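# Swing a cabinet door open to about ninety degrees

## Task

Pull the cabinet door open until it stands at roughly a right angle and stays there by itself, with the cabinet not shifted from its place and no part of the robot still in contact with it.

## Robot and tools

ROBOT. Two arms sit side by side at the table: left_arm on the +y side with a left hand, right_arm on the -y side with a right hand. The arm names do not match image sides. Measured bases: left_arm at (-0.031, +0.232, 0) m, right_arm at (-0.012, -0.235, 0) m, each turned only slightly about z. A camera stand is fixed behind the arms. Cameras: cam_high, cam_low (fixed) and cam_left_wrist, cam_right_wrist (carried on the wrists).

FRAMES. Scene frame: origin at table-top height, halfway between the nominal bases, +x out over the table, +z up. Fixed cameras and the table use it. Everything about a hand (reported position in metres, quat_wxyz, Hand target, offsets) uses that arm's own base frame, whose axes nearly match the scene axes. The hand point sits 0.15 m out from the wrist face, 0.05 m in front of the palm; its +z runs along straight fingers, +y out of the palm, +x across the palm away from the thumb on the right hand and toward the thumb on the left hand. Straight fingertips extend 0.06-0.07 m past it along +z, about 0.06 m behind it along -y. A wrist bracket on the little-finger side can collide with things.

THE ROW. Every movement command is a row of 28 numbers, each in [-1, 1], always covering both arms: left dx, dy, dz, rx, ry, rz; left little, ring, middle, index, thumb_bend, thumb_turn; left force_limit, speed; then the same 14 for the right arm. dx..rz are an offset, not a pose: measured from that arm's Hand target at the start of the action or move, along its base axes, with 1.0 meaning 0.6 m of travel or 180 degrees of turn; rx, ry, rz form one rotation vector, turning about the Hand target position. All zeros for an arm re-requests its current Hand target. Finger and thumb numbers are absolute targets: +1 open/straight, -1 curled; thumb_turn -1 puts the thumb opposite the fingers, +1 beside the palm. force_limit runs from about 0 N at -1 to 10 N at +1 (15 N for the two thumb motors); speed rises from near zero at -1 to full at +0.48 and above. Nothing in a row means no change, so to keep a hand as it is, resend the eight hand numbers you last sent for it (if none yet, its hand_measured six, then hand_force_limit and hand_speed). Use speed -0.94 or lower for gentle closing. The hand can grip a handle down to about 0.025 m thick.

TOOLS.
execute_actions(actions, cameras): actions is a list of actions; each action is a list of up to 15 rows, one per 1/30 s step, the last row held to fill 15 steps. Every row in an action counts from the same start pose, not the row before. cameras lists camera names, ["all"], or []; images appear by default only for an empty actions list.
move(target, speed, blend, blocking, cameras): target is one 28-number row or a list of up to 15 rows, all offsets from the Hand targets at the move's start. speed is path top speed in m/s, 0.002 to 4.3, default 0.25 (turning up to twice that in rad/s), one value or one per target. blend in metres rounds corners of a list; 0 stops at each. blocking=false returns early while the move continues. Moves do not avoid obstacles or the other arm; keep paths away from an arm's own base.
wait(seconds 0-10, cameras): lets time pass holding commands.
stop(cameras): brakes a running move.
zoom_image(camera, region [x0, y0, x1, y1] in pixels, at most 504 by 504): enlarges part of the newest image from that camera. Images are 672x504.
show_instructions(): shows the reference pages.
finished_scene(scene): ends the current scene, given its number; irreversible.

RESULTS. Each result gives per arm end_effector_position and quat_wxyz, the Hand target (last commanded pose after clipping; next offsets count from it), joint positions, velocities and torques, and hand_measured, hand_stopped_by (moving, target, force, stalled, fault), hand_load_n (fingertip load, positive when pushed open; a lost grip shows as near 0), hand_force_limit, hand_speed. A move adds a 'move:' line with its ending (done, off_target, moving, held, fault) and limits such as paced or held. MOTOR HOT warns of heating; over-temperature makes the arm drop for a while.

CAUTIONS. Hands often rest 1-5 cm from the commanded pose, mostly low, without any contact; resend the shortfall as an offset. Orientation commands are clipped to 40 degrees from the current orientation per step. Faster moves and targets deeper past a contact hit and press harder: approach the door slowly, and to release a push command a target back past the hand. Do not let the arms touch each other, do not slam or shove the cabinet, keep nothing falling off the table, and avoid hard pulls or twists on fingers. Avoid holding stretched poses or pushing against unreachable targets, which heats motors. Finish with the door near 90 degrees, the cabinet unmoved and both hands clear.

Each tool is called as name([rows], argument=value, ...), one row to a line, values as JSON.

Reference images:

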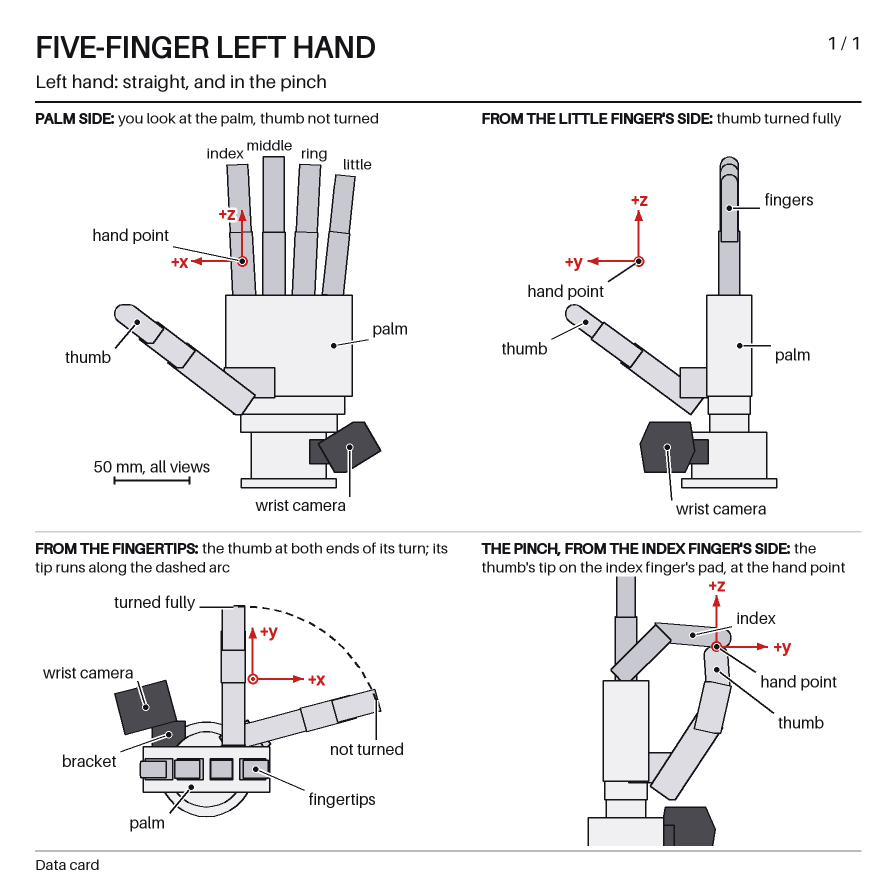

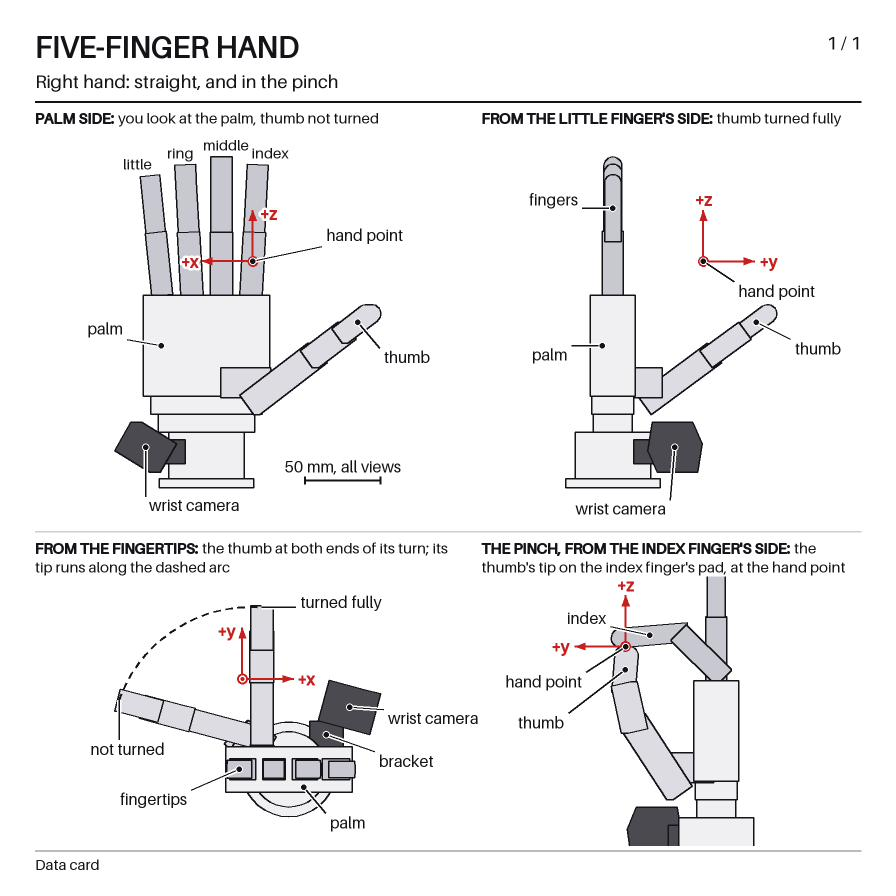

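## Session

execute_actions(actions=[])

Scene clock: 0.00 s.
left_arm: end_effector_position=(+0.3061, -0.0141, +0.1187) hand_measured=(+1.000, +1.000, +1.000, +1.000, +1.000, +1.000) hand_load_n=(+0.0, +0.0, +0.0, +0.0, +0.0, +0.0) hand_stopped_by=(target, target, target, target, target, target) hand_force_limit=0.00 hand_speed=-0.80 end_effector_quat_wxyz=(+0.171, +0.980, -0.021, +0.101) | right_arm: end_effector_position=(+0.0847, -0.0805, +0.1411) hand_measured=(+1.000, +1.000, +1.000, +1.000, +1.000, +1.000) hand_load_n=(+0.0, +0.0, +0.0, +0.0, +0.0, +0.0) hand_stopped_by=(target, target, target, target, target, target) hand_force_limit=0.00 hand_speed=-0.80 end_effector_quat_wxyz=(+0.191, -0.149, +0.970, -0.022)
Joint positions: left_arm=[0.422 1.111 0.693 -1.115 0.398 -1.115] | right_arm=[-1.56 0.679 0.597 -1.498 -0.387 -0.296]
Joint velocities: within noise
Joint torques (N m): no reading
Heat: left arm: hottest waist 38 °C; right arm: hottest wrist pitch 37 °C.
Hand target: left_arm +0.3120, -0.0114, +0.1243; +0.168, +0.980, -0.022, +0.108 | right_arm +0.0847, -0.0867, +0.1480; +0.189, -0.151, +0.970, -0.033

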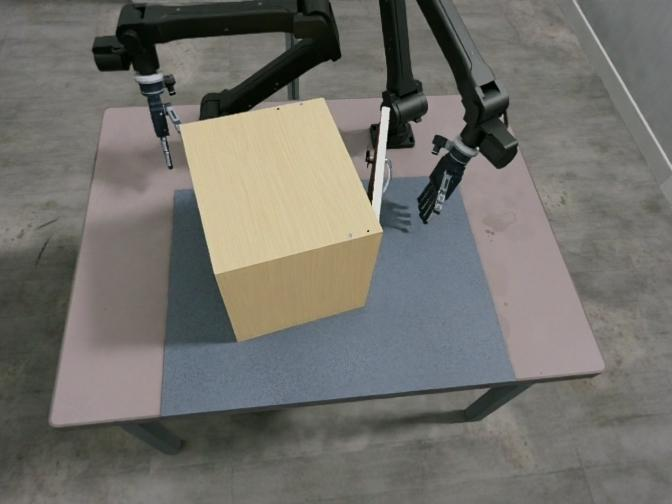

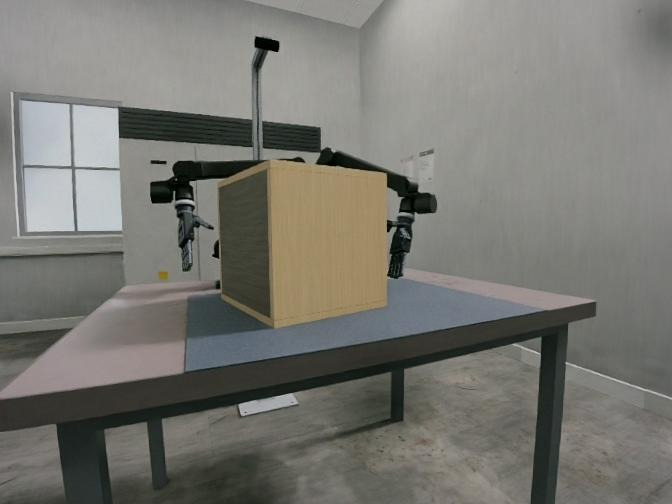

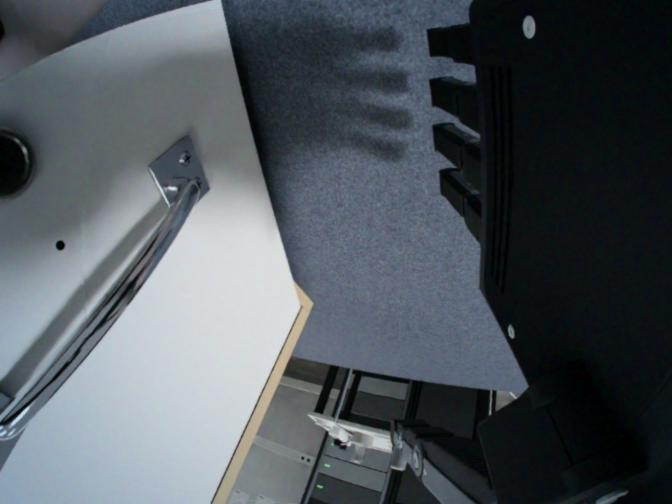

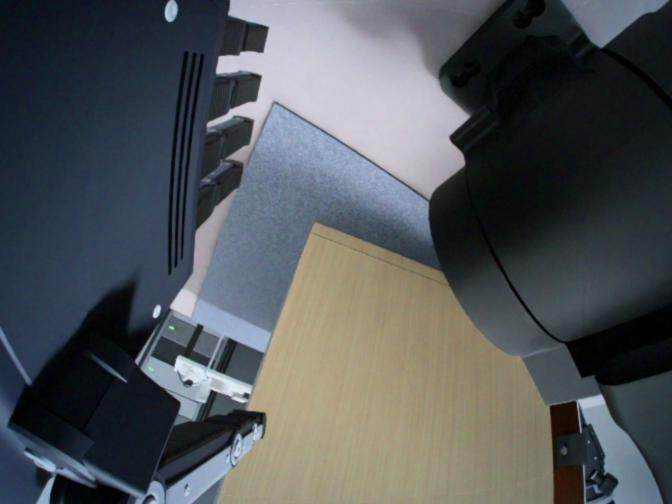

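zoom_image(camera="cam_high", region=[280, 70, 500, 260])

zoom_image(camera="cam_left_wrist", region=[0, 0, 504, 504])

zoom_image(camera="cam_low", region=[120, 130, 460, 340])

Scaled by 2.291.

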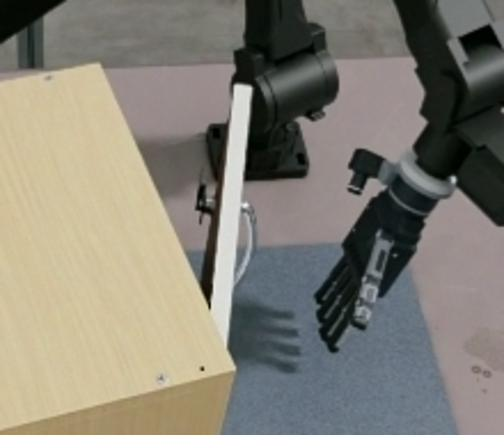

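Scaled by 1.000.

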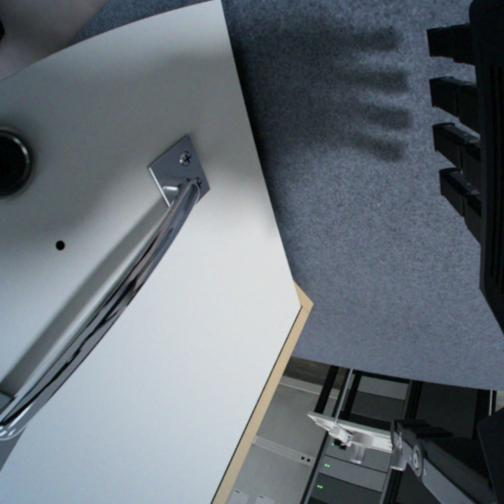

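Scaled by 1.482.

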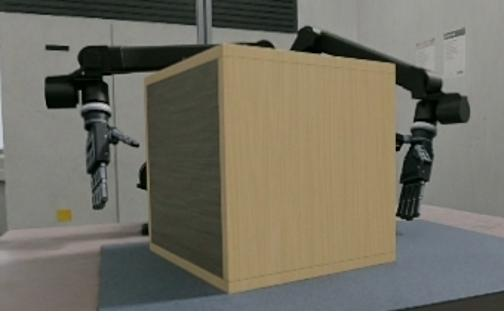

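move(target=[0,0,0.49,0.115,0.054,-0.067,1,1,1,1,1,1,0,-0.8,0,0,0,0,0,0,1,1,1,1,1,1,0,-0.8], cameras=["cam_high","cam_left_wrist"])

Scene clock: 212.23 s.
left_arm: end_effector_position=(+0.3096, -0.0094, +0.4058) hand_measured=(+1.000, +1.000, +1.000, +1.000, +1.000, +1.000) hand_load_n=(+0.0, +0.0, +0.0, +0.0, +0.0, +0.0) hand_stopped_by=(target, target, target, target, target, target) hand_force_limit=0.00 hand_speed=-0.80 end_effector_quat_wxyz=(-0.025, +0.979, -0.115, +0.168) | right_arm: end_effector_position=(+0.0847, -0.0805, +0.1411) hand_measured=(+1.000, +1.000, +1.000, +1.000, +1.000, +1.000) hand_load_n=(+0.0, +0.0, +0.0, +0.0, +0.0, +0.0) hand_stopped_by=(target, target, target, target, target, target) hand_force_limit=0.00 hand_speed=-0.80 end_effector_quat_wxyz=(+0.191, -0.149, +0.970, -0.022)
Joint positions: left_arm=[0.234 0.985 1.447 -1.697 0.067 -1.115] | right_arm=[-1.56 0.679 0.597 -1.498 -0.387 -0.296]
Joint torques (N m): left_arm=[-2.2 -4.37 9.72 1.17 -0.07 0.07] | right_arm=[1.38 0.15 10.35 0.42 -0.38 -0.01]
Heat: left arm: hottest waist 36 °C; right arm: hottest elbow 46 °C.
Hand target: left_arm +0.3120, -0.0114, +0.4182; +0.001, +0.992, -0.129, +0.001 | right_arm +0.0847, -0.0867, +0.1480; +0.189, -0.151, +0.970, -0.033
Off the commanded pose: left_arm 0.013 m, 20 deg | right_arm 0.009 m, 1 deg.
joint sent to its limit (left arm) — joint 4 (wrist pitch), lower limit. The joint targets are off in orientation, not in position.
move: off_target (left_arm)
Images, in order (width x height): cam_high 672x504, cam_left_wrist 672x504.

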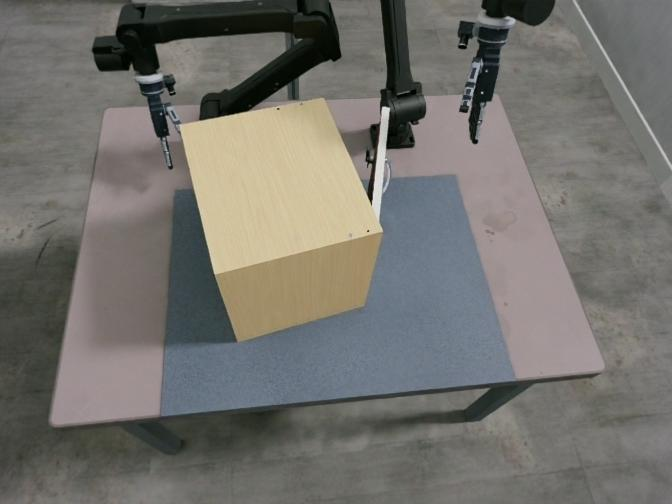

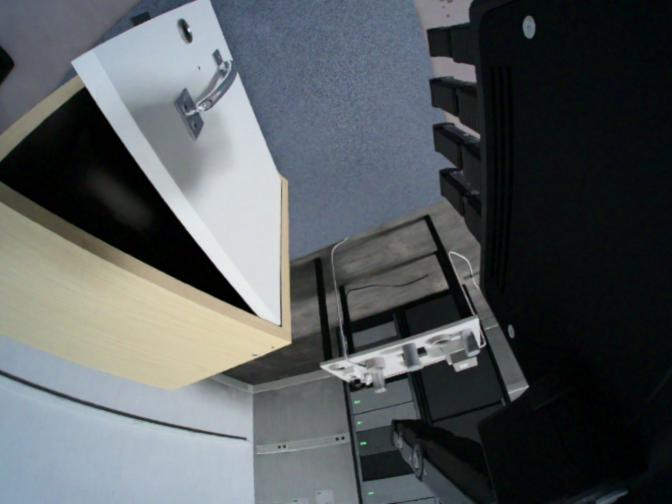

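move(target=[-0.102,-0.305,0,0,0,0,1,1,1,1,1,1,0,-0.8,0,0,0,0,0,0,1,1,1,1,1,1,0,-0.8], cameras=["cam_high","cam_left_wrist"])

Scene clock: 244.43 s.
left_arm: end_effector_position=(+0.2524, -0.1922, +0.4222) hand_measured=(+1.000, +1.000, +1.000, +1.000, +1.000, +1.000) hand_load_n=(+0.0, +0.0, +0.0, +0.0, +0.0, +0.0) hand_stopped_by=(target, target, target, target, target, target) hand_force_limit=0.00 hand_speed=-0.80 end_effector_quat_wxyz=(+0.078, +0.973, -0.135, +0.172) | right_arm: end_effector_position=(+0.0847, -0.0805, +0.1411) hand_measured=(+1.000, +1.000, +1.000, +1.000, +1.000, +1.000) hand_load_n=(+0.0, +0.0, +0.0, +0.0, +0.0, +0.0) hand_stopped_by=(target, target, target, target, target, target) hand_force_limit=0.00 hand_speed=-0.80 end_effector_quat_wxyz=(+0.191, -0.149, +0.970, -0.022)
Joint positions: left_arm=[-0.456 0.901 1.405 -1.697 0.04 -1.758] | right_arm=[-1.56 0.679 0.597 -1.498 -0.387 -0.296]
Joint torques (N m): left_arm=[-2.14 -3.37 6.63 1.25 0.07 -0.21] | right_arm=[1.49 0.15 10.36 0.4 -0.41 0.01]
Heat: left arm: hottest waist 35 °C; right arm: hottest elbow 47 °C.
Hand target: left_arm +0.2508, -0.1944, +0.4182; +0.001, +0.992, -0.129, +0.001 | right_arm +0.0847, -0.0867, +0.1480; +0.189, -0.151, +0.970, -0.033
Off the commanded pose: left_arm 0.005 m, 22 deg | right_arm 0.009 m, 1 deg.
joint sent to its limit (left arm) — joint 4 (wrist pitch), lower limit. The joint targets are off in orientation, not in position.
move: off_target (left_arm)
Images, in order (width x height): cam_high 672x504, cam_left_wrist 672x504.

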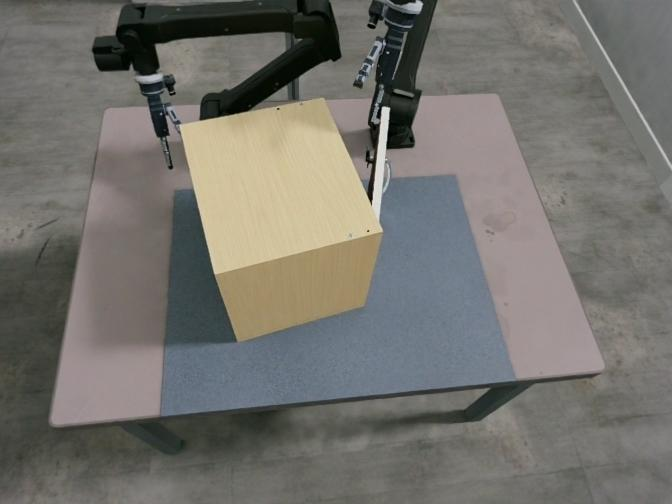

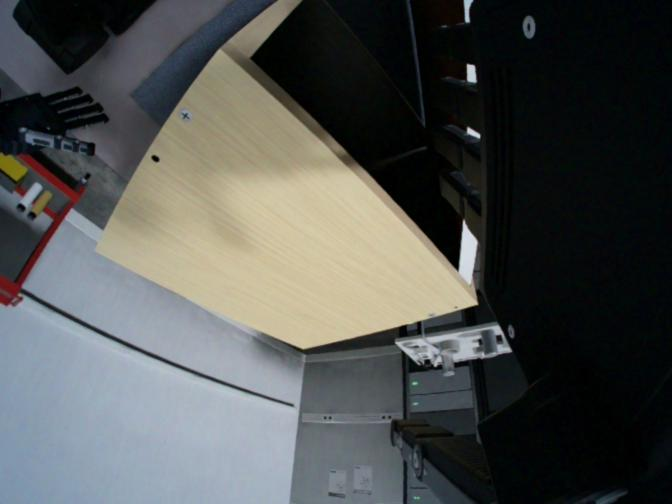

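move(target=[0.033,0,-0.2137,0,0,0,1,1,1,1,1,1,0,-0.8,0,0,0,0,0,0,1,1,1,1,1,1,0,-0.8], cameras=["cam_high","cam_left_wrist"], speed=0.12)

Scene clock: 267.10 s.
left_arm: end_effector_position=(+0.2720, -0.1947, +0.2962) hand_measured=(+1.000, +1.000, +1.000, +1.000, +1.000, +1.000) hand_load_n=(+0.0, +0.0, +0.0, +0.0, +0.5, +0.0) hand_stopped_by=(target, target, target, target, target, target) hand_force_limit=0.00 hand_speed=-0.80 end_effector_quat_wxyz=(+0.011, +0.991, -0.133, +0.022) | right_arm: end_effector_position=(+0.0847, -0.0805, +0.1411) hand_measured=(+1.000, +1.000, +1.000, +1.000, +1.000, +1.000) hand_load_n=(+0.0, +0.0, +0.0, +0.0, +0.0, -0.5) hand_stopped_by=(target, target, target, target, target, target) hand_force_limit=0.00 hand_speed=-0.80 end_effector_quat_wxyz=(+0.191, -0.149, +0.970, -0.022)
Joint positions: left_arm=[-0.456 1.069 1.244 -1.697 0.006 -1.759] | right_arm=[-1.56 0.679 0.597 -1.498 -0.387 -0.296]
Joint torques (N m): left_arm=[-1.55 -6.36 6.8 0.68 -0.12 -0.18] | right_arm=[1.73 -0.5 10.28 0.35 -0.4 -0.04]
Heat: left arm: hottest waist 35 °C; right arm: hottest elbow 47 °C.
Hand target: left_arm +0.2706, -0.1944, +0.2900; +0.001, +0.992, -0.129, +0.001 | right_arm +0.0847, -0.0867, +0.1480; +0.189, -0.151, +0.970, -0.033
Off the commanded pose: left_arm 0.006 m, 3 deg | right_arm 0.009 m, 1 deg.
joint sent to its limit (left arm) — joint 4 (wrist pitch), lower limit. The joint targets still meet the commanded pose.
move: off_target (left_arm)
Images, in order (width x height): cam_high 672x504, cam_left_wrist 672x504.

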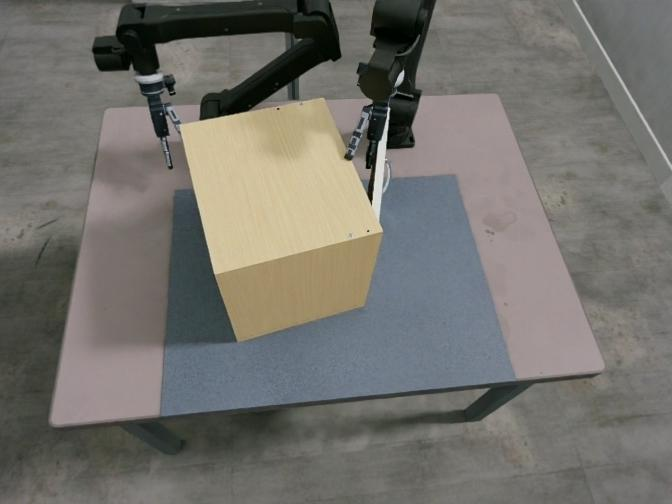

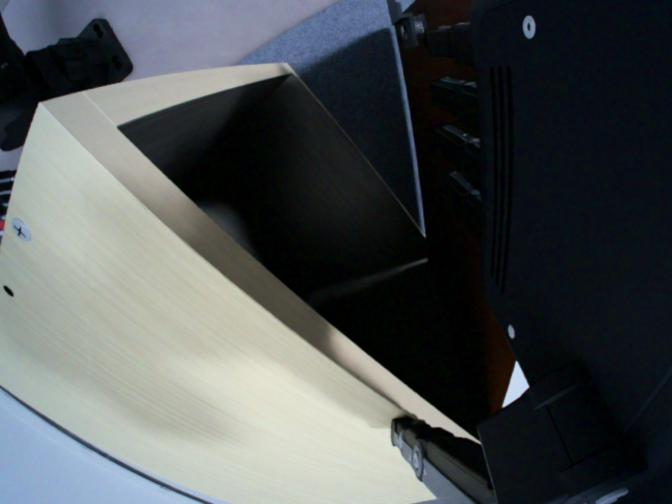

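zoom_image(camera="cam_high", region=[310, 60, 460, 240])

zoom_image(camera="cam_left_wrist", region=[340, 0, 560, 260])

Scaled by 2.800.

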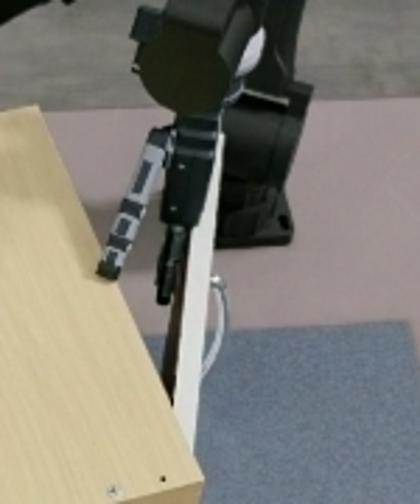

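Scaled by 1.938 from the camera's 672x504 image, which has a finer 960x720 frame.

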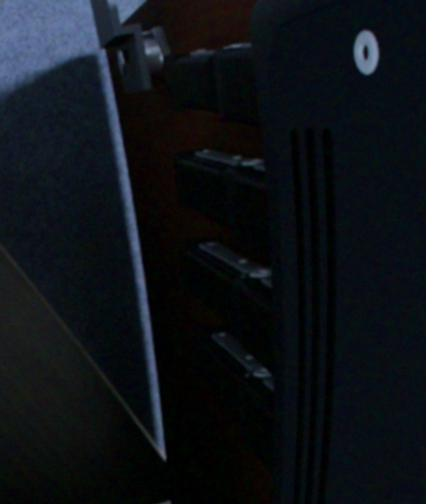

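move([
  [0.0093,0.167,0,0,0,-0.057,1,1,1,1,1,1,0,-0.8,0,0,0,0,0,0,1,1,1,1,1,1,0,-0.8],
  [0.034,0.26,0,0,0,-0.14,1,1,1,1,1,1,0,-0.8,0,0,0,0,0,0,1,1,1,1,1,1,0,-0.8],
], cameras=["cam_high","cam_left_wrist"], speed=0.1, blend=[0.02,0])

Scene clock: 341.70 s.
left_arm: end_effector_position=(+0.2844, -0.0430, +0.2876) hand_measured=(+1.000, +1.000, +1.000, +1.000, +1.000, +1.000) hand_load_n=(+0.0, +0.0, +0.0, +0.0, +0.0, +0.0) hand_stopped_by=(target, target, target, target, target, target) hand_force_limit=0.00 hand_speed=-0.80 end_effector_quat_wxyz=(+0.000, +0.940, -0.340, +0.009) | right_arm: end_effector_position=(+0.0847, -0.0805, +0.1411) hand_measured=(+1.000, +1.000, +1.000, +1.000, +1.000, +1.000) hand_load_n=(+0.0, +0.0, +0.0, +0.0, +0.0, +0.0) hand_stopped_by=(target, target, target, target, target, target) hand_force_limit=0.00 hand_speed=-0.80 end_effector_quat_wxyz=(+0.191, -0.149, +0.970, -0.022)
Joint positions: left_arm=[0.083 1.119 1.263 -1.698 0.008 -0.794] | right_arm=[-1.56 0.679 0.597 -1.498 -0.387 -0.296]
Joint torques (N m): left_arm=[-0.32 -5.77 8.94 0.69 -0.16 0.09] | right_arm=[1.32 0.15 10.51 0.54 -0.38 -0.02]
Heat: left arm: hottest waist 35 °C; right arm: hottest elbow 48 °C.
Hand target: left_arm +0.2910, -0.0384, +0.2900; +0.001, +0.940, -0.342, +0.001 | right_arm +0.0847, -0.0867, +0.1480; +0.189, -0.151, +0.970, -0.033
Off the commanded pose: left_arm 0.008 m, 1 deg | right_arm 0.009 m, 1 deg.
joint sent to its limit (left arm) — joint 4 (wrist pitch), lower limit. The joint targets still meet the commanded pose.
move: done
Images, in order (width x height): cam_high 672x504, cam_left_wrist 672x504.

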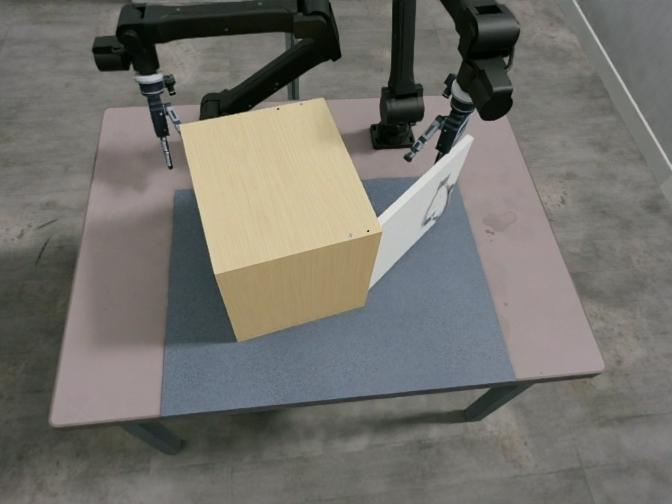

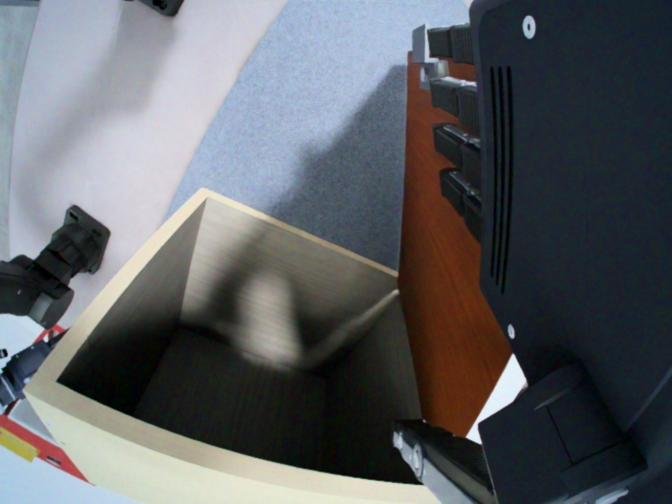

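move([
  [0.047,0.083,0,0,0,-0.083,1,1,1,1,1,1,0,-0.8,0,0,0,0,0,0,1,1,1,1,1,1,0,-0.8],
  [0.142,0.17,0,0,0,-0.194,1,1,1,1,1,1,0,-0.8,0,0,0,0,0,0,1,1,1,1,1,1,0,-0.8],
], cameras=["cam_high","cam_left_wrist"], speed=0.1, blend=[0.02,0])

Scene clock: 363.17 s.
left_arm: end_effector_position=(+0.3638, +0.0559, +0.2895) hand_measured=(+1.000, +1.000, +1.000, +1.000, +1.000, +1.000) hand_load_n=(+0.0, +0.0, +0.0, +0.0, -0.5, -0.5) hand_stopped_by=(target, target, target, target, target, target) hand_force_limit=0.00 hand_speed=-0.80 end_effector_quat_wxyz=(+0.005, +0.796, -0.605, -0.002) | right_arm: end_effector_position=(+0.0847, -0.0805, +0.1411) hand_measured=(+1.000, +1.000, +1.000, +1.000, +1.000, +1.000) hand_load_n=(+0.0, +0.0, +0.0, +0.0, +0.0, +0.0) hand_stopped_by=(target, target, target, target, target, target) hand_force_limit=0.00 hand_speed=-0.80 end_effector_quat_wxyz=(+0.191, -0.149, +0.970, -0.022)
Joint positions: left_arm=[0.243 1.464 1.576 -1.693 0.003 -0.027] | right_arm=[-1.56 0.679 0.597 -1.498 -0.387 -0.296]
Joint torques (N m): left_arm=[-0.62 -11.75 9.69 1.09 -0.08 0.06] | right_arm=[1.61 0.67 10.35 0.34 -0.39 -0.03]
Heat: left arm: hottest waist 35 °C; right arm: hottest elbow 48 °C.
Hand target: left_arm +0.3762, +0.0636, +0.2901; +0.001, +0.794, -0.609, +0.001 | right_arm +0.0847, -0.0867, +0.1480; +0.189, -0.151, +0.970, -0.033
Off the commanded pose: left_arm 0.015 m, 1 deg | right_arm 0.009 m, 1 deg.
move: off_target (left_arm)
Images, in order (width x height): cam_high 672x504, cam_left_wrist 672x504.

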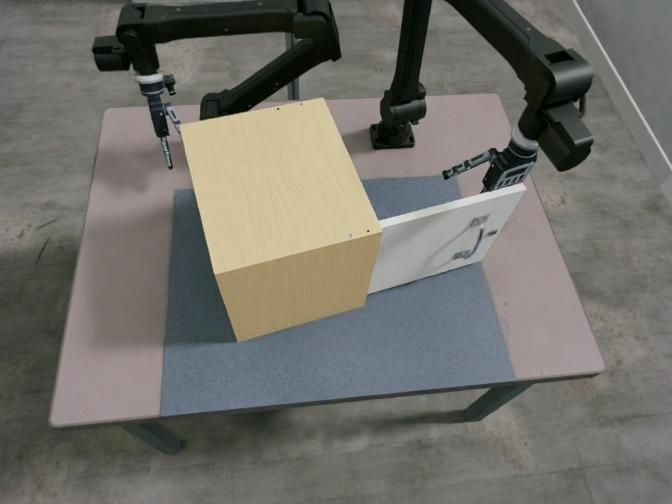

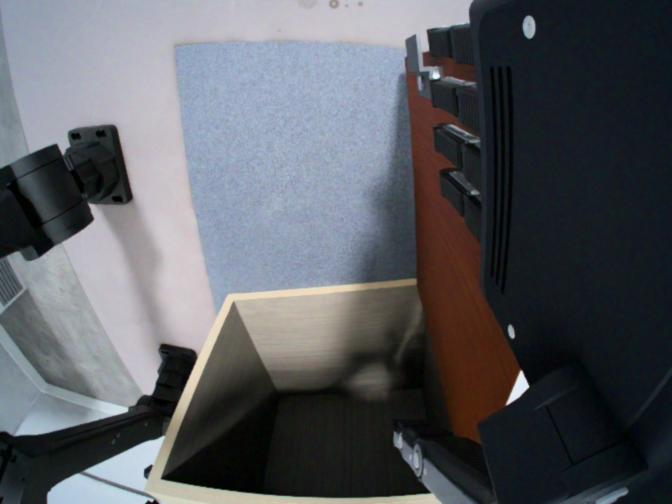

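move(target=[0.032,0.012,0,0,0,-0.023,1,1,1,1,1,1,0,-0.8,0,0,0,0,0,0,1,1,1,1,1,1,0,-0.8], cameras=["cam_high","cam_left_wrist"], speed=0.08)

Scene clock: 376.43 s.
left_arm: end_effector_position=(+0.3845, +0.0653, +0.2891) hand_measured=(+1.000, +1.000, +1.000, +1.000, +1.000, +1.000) hand_load_n=(+0.0, +0.0, +0.0, +0.0, +0.0, +0.0) hand_stopped_by=(target, target, target, target, target, target) hand_force_limit=0.00 hand_speed=-0.80 end_effector_quat_wxyz=(+0.002, +0.775, -0.632, +0.000) | right_arm: end_effector_position=(+0.0847, -0.0805, +0.1411) hand_measured=(+1.000, +1.000, +1.000, +1.000, +1.000, +1.000) hand_load_n=(+0.0, +0.0, +0.0, +0.0, +0.0, +0.0) hand_stopped_by=(target, target, target, target, target, target) hand_force_limit=0.00 hand_speed=-0.80 end_effector_quat_wxyz=(+0.191, -0.149, +0.970, -0.022)
Joint positions: left_arm=[0.243 1.524 1.642 -1.693 0.003 0.04] | right_arm=[-1.56 0.679 0.597 -1.498 -0.387 -0.296]
Joint torques (N m): left_arm=[-0.91 -12.92 9.74 0.79 -0.07 0.07] | right_arm=[1.26 0.15 10.5 0.4 -0.4 -0.03]
Heat: left arm: hottest waist 35 °C; right arm: hottest elbow 48 °C.
Hand target: left_arm +0.3954, +0.0708, +0.2899; +0.001, +0.771, -0.637, +0.000 | right_arm +0.0847, -0.0867, +0.1480; +0.189, -0.151, +0.970, -0.033
Off the commanded pose: left_arm 0.012 m, 1 deg | right_arm 0.009 m, 1 deg.
move: off_target (left_arm)
Images, in order (width x height): cam_high 672x504, cam_left_wrist 672x504.

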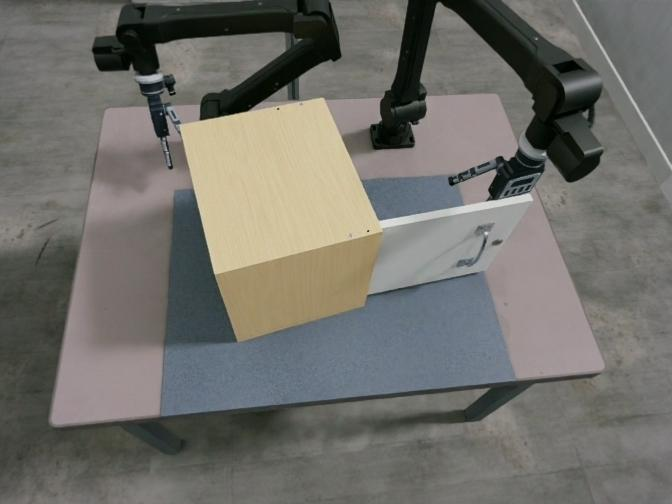

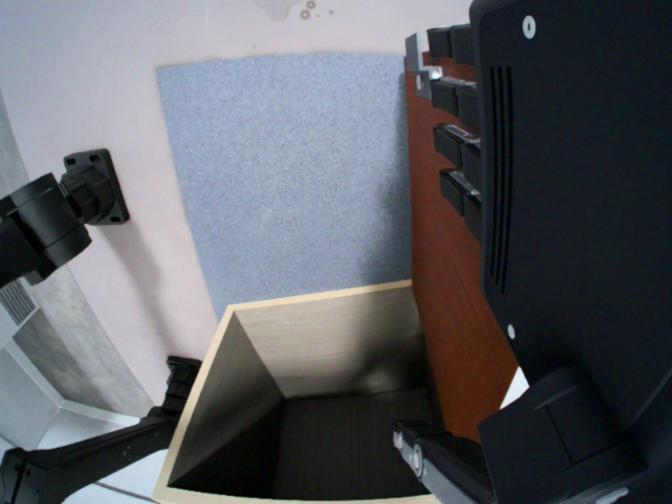

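move([
  [-0.13,-0.01,0.01,0,0,0,1,1,1,1,1,1,0,-0.8,0,0,0,0,0,0,1,1,1,1,1,1,0,-0.8],
  [-0.14,0.02,0.15,0,0,0,1,1,1,1,1,1,0,-0.8,0,0,0,0,0,0,1,1,1,1,1,1,0,-0.8],
], cameras=["cam_high","cam_left_wrist"], speed=0.15, blend=[0.02,0])

Scene clock: 391.57 s.
left_arm: end_effector_position=(+0.3084, +0.0779, +0.3660) hand_measured=(+1.000, +1.000, +1.000, +1.000, +1.000, +1.000) hand_load_n=(+0.0, +0.0, +0.0, +0.0, +0.0, +0.0) hand_stopped_by=(target, target, target, target, target, target) hand_force_limit=0.00 hand_speed=-0.80 end_effector_quat_wxyz=(-0.089, +0.770, -0.628, +0.067) | right_arm: end_effector_position=(+0.0847, -0.0805, +0.1411) hand_measured=(+1.000, +1.000, +1.000, +1.000, +1.000, +1.000) hand_load_n=(+0.0, +0.0, +0.0, +0.0, +0.5, +0.0) hand_stopped_by=(target, target, target, target, target, target) hand_force_limit=0.00 hand_speed=-0.80 end_effector_quat_wxyz=(+0.191, -0.149, +0.970, -0.022)
Joint positions: left_arm=[0.333 1.235 1.585 -1.698 0.02 0.129] | right_arm=[-1.56 0.679 0.597 -1.498 -0.387 -0.296]
Joint torques (N m): left_arm=[-0.5 -9.93 9.92 1.03 0.03 0.09] | right_arm=[1.08 0.09 10.45 0.27 -0.4 -0.02]
Heat: left arm: hottest waist 35 °C; right arm: hottest elbow 48 °C.
Hand target: left_arm +0.3114, +0.0828, +0.3800; +0.001, +0.771, -0.637, +0.000 | right_arm +0.0847, -0.0867, +0.1480; +0.189, -0.151, +0.970, -0.033
Off the commanded pose: left_arm 0.015 m, 13 deg | right_arm 0.009 m, 1 deg.
joint sent to its limit (left arm) — joint 4 (wrist pitch), lower limit. The joint targets are off in orientation, not in position.
move: off_target (left_arm)
Images, in order (width x height): cam_high 672x504, cam_left_wrist 672x504.

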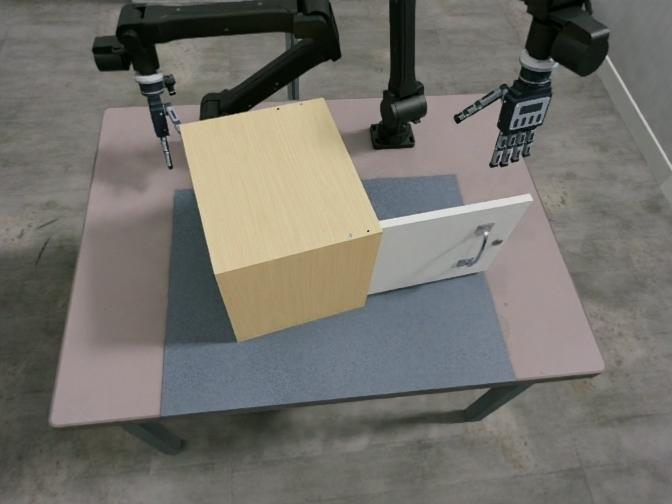

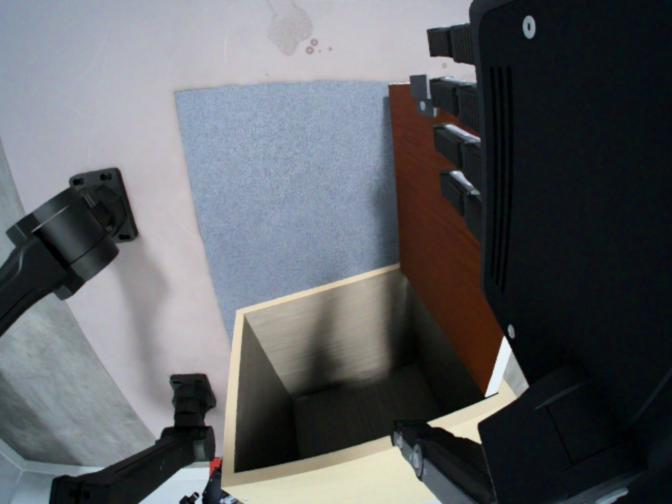

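finished_scene(scene=1)

The scene is finished: the task was done.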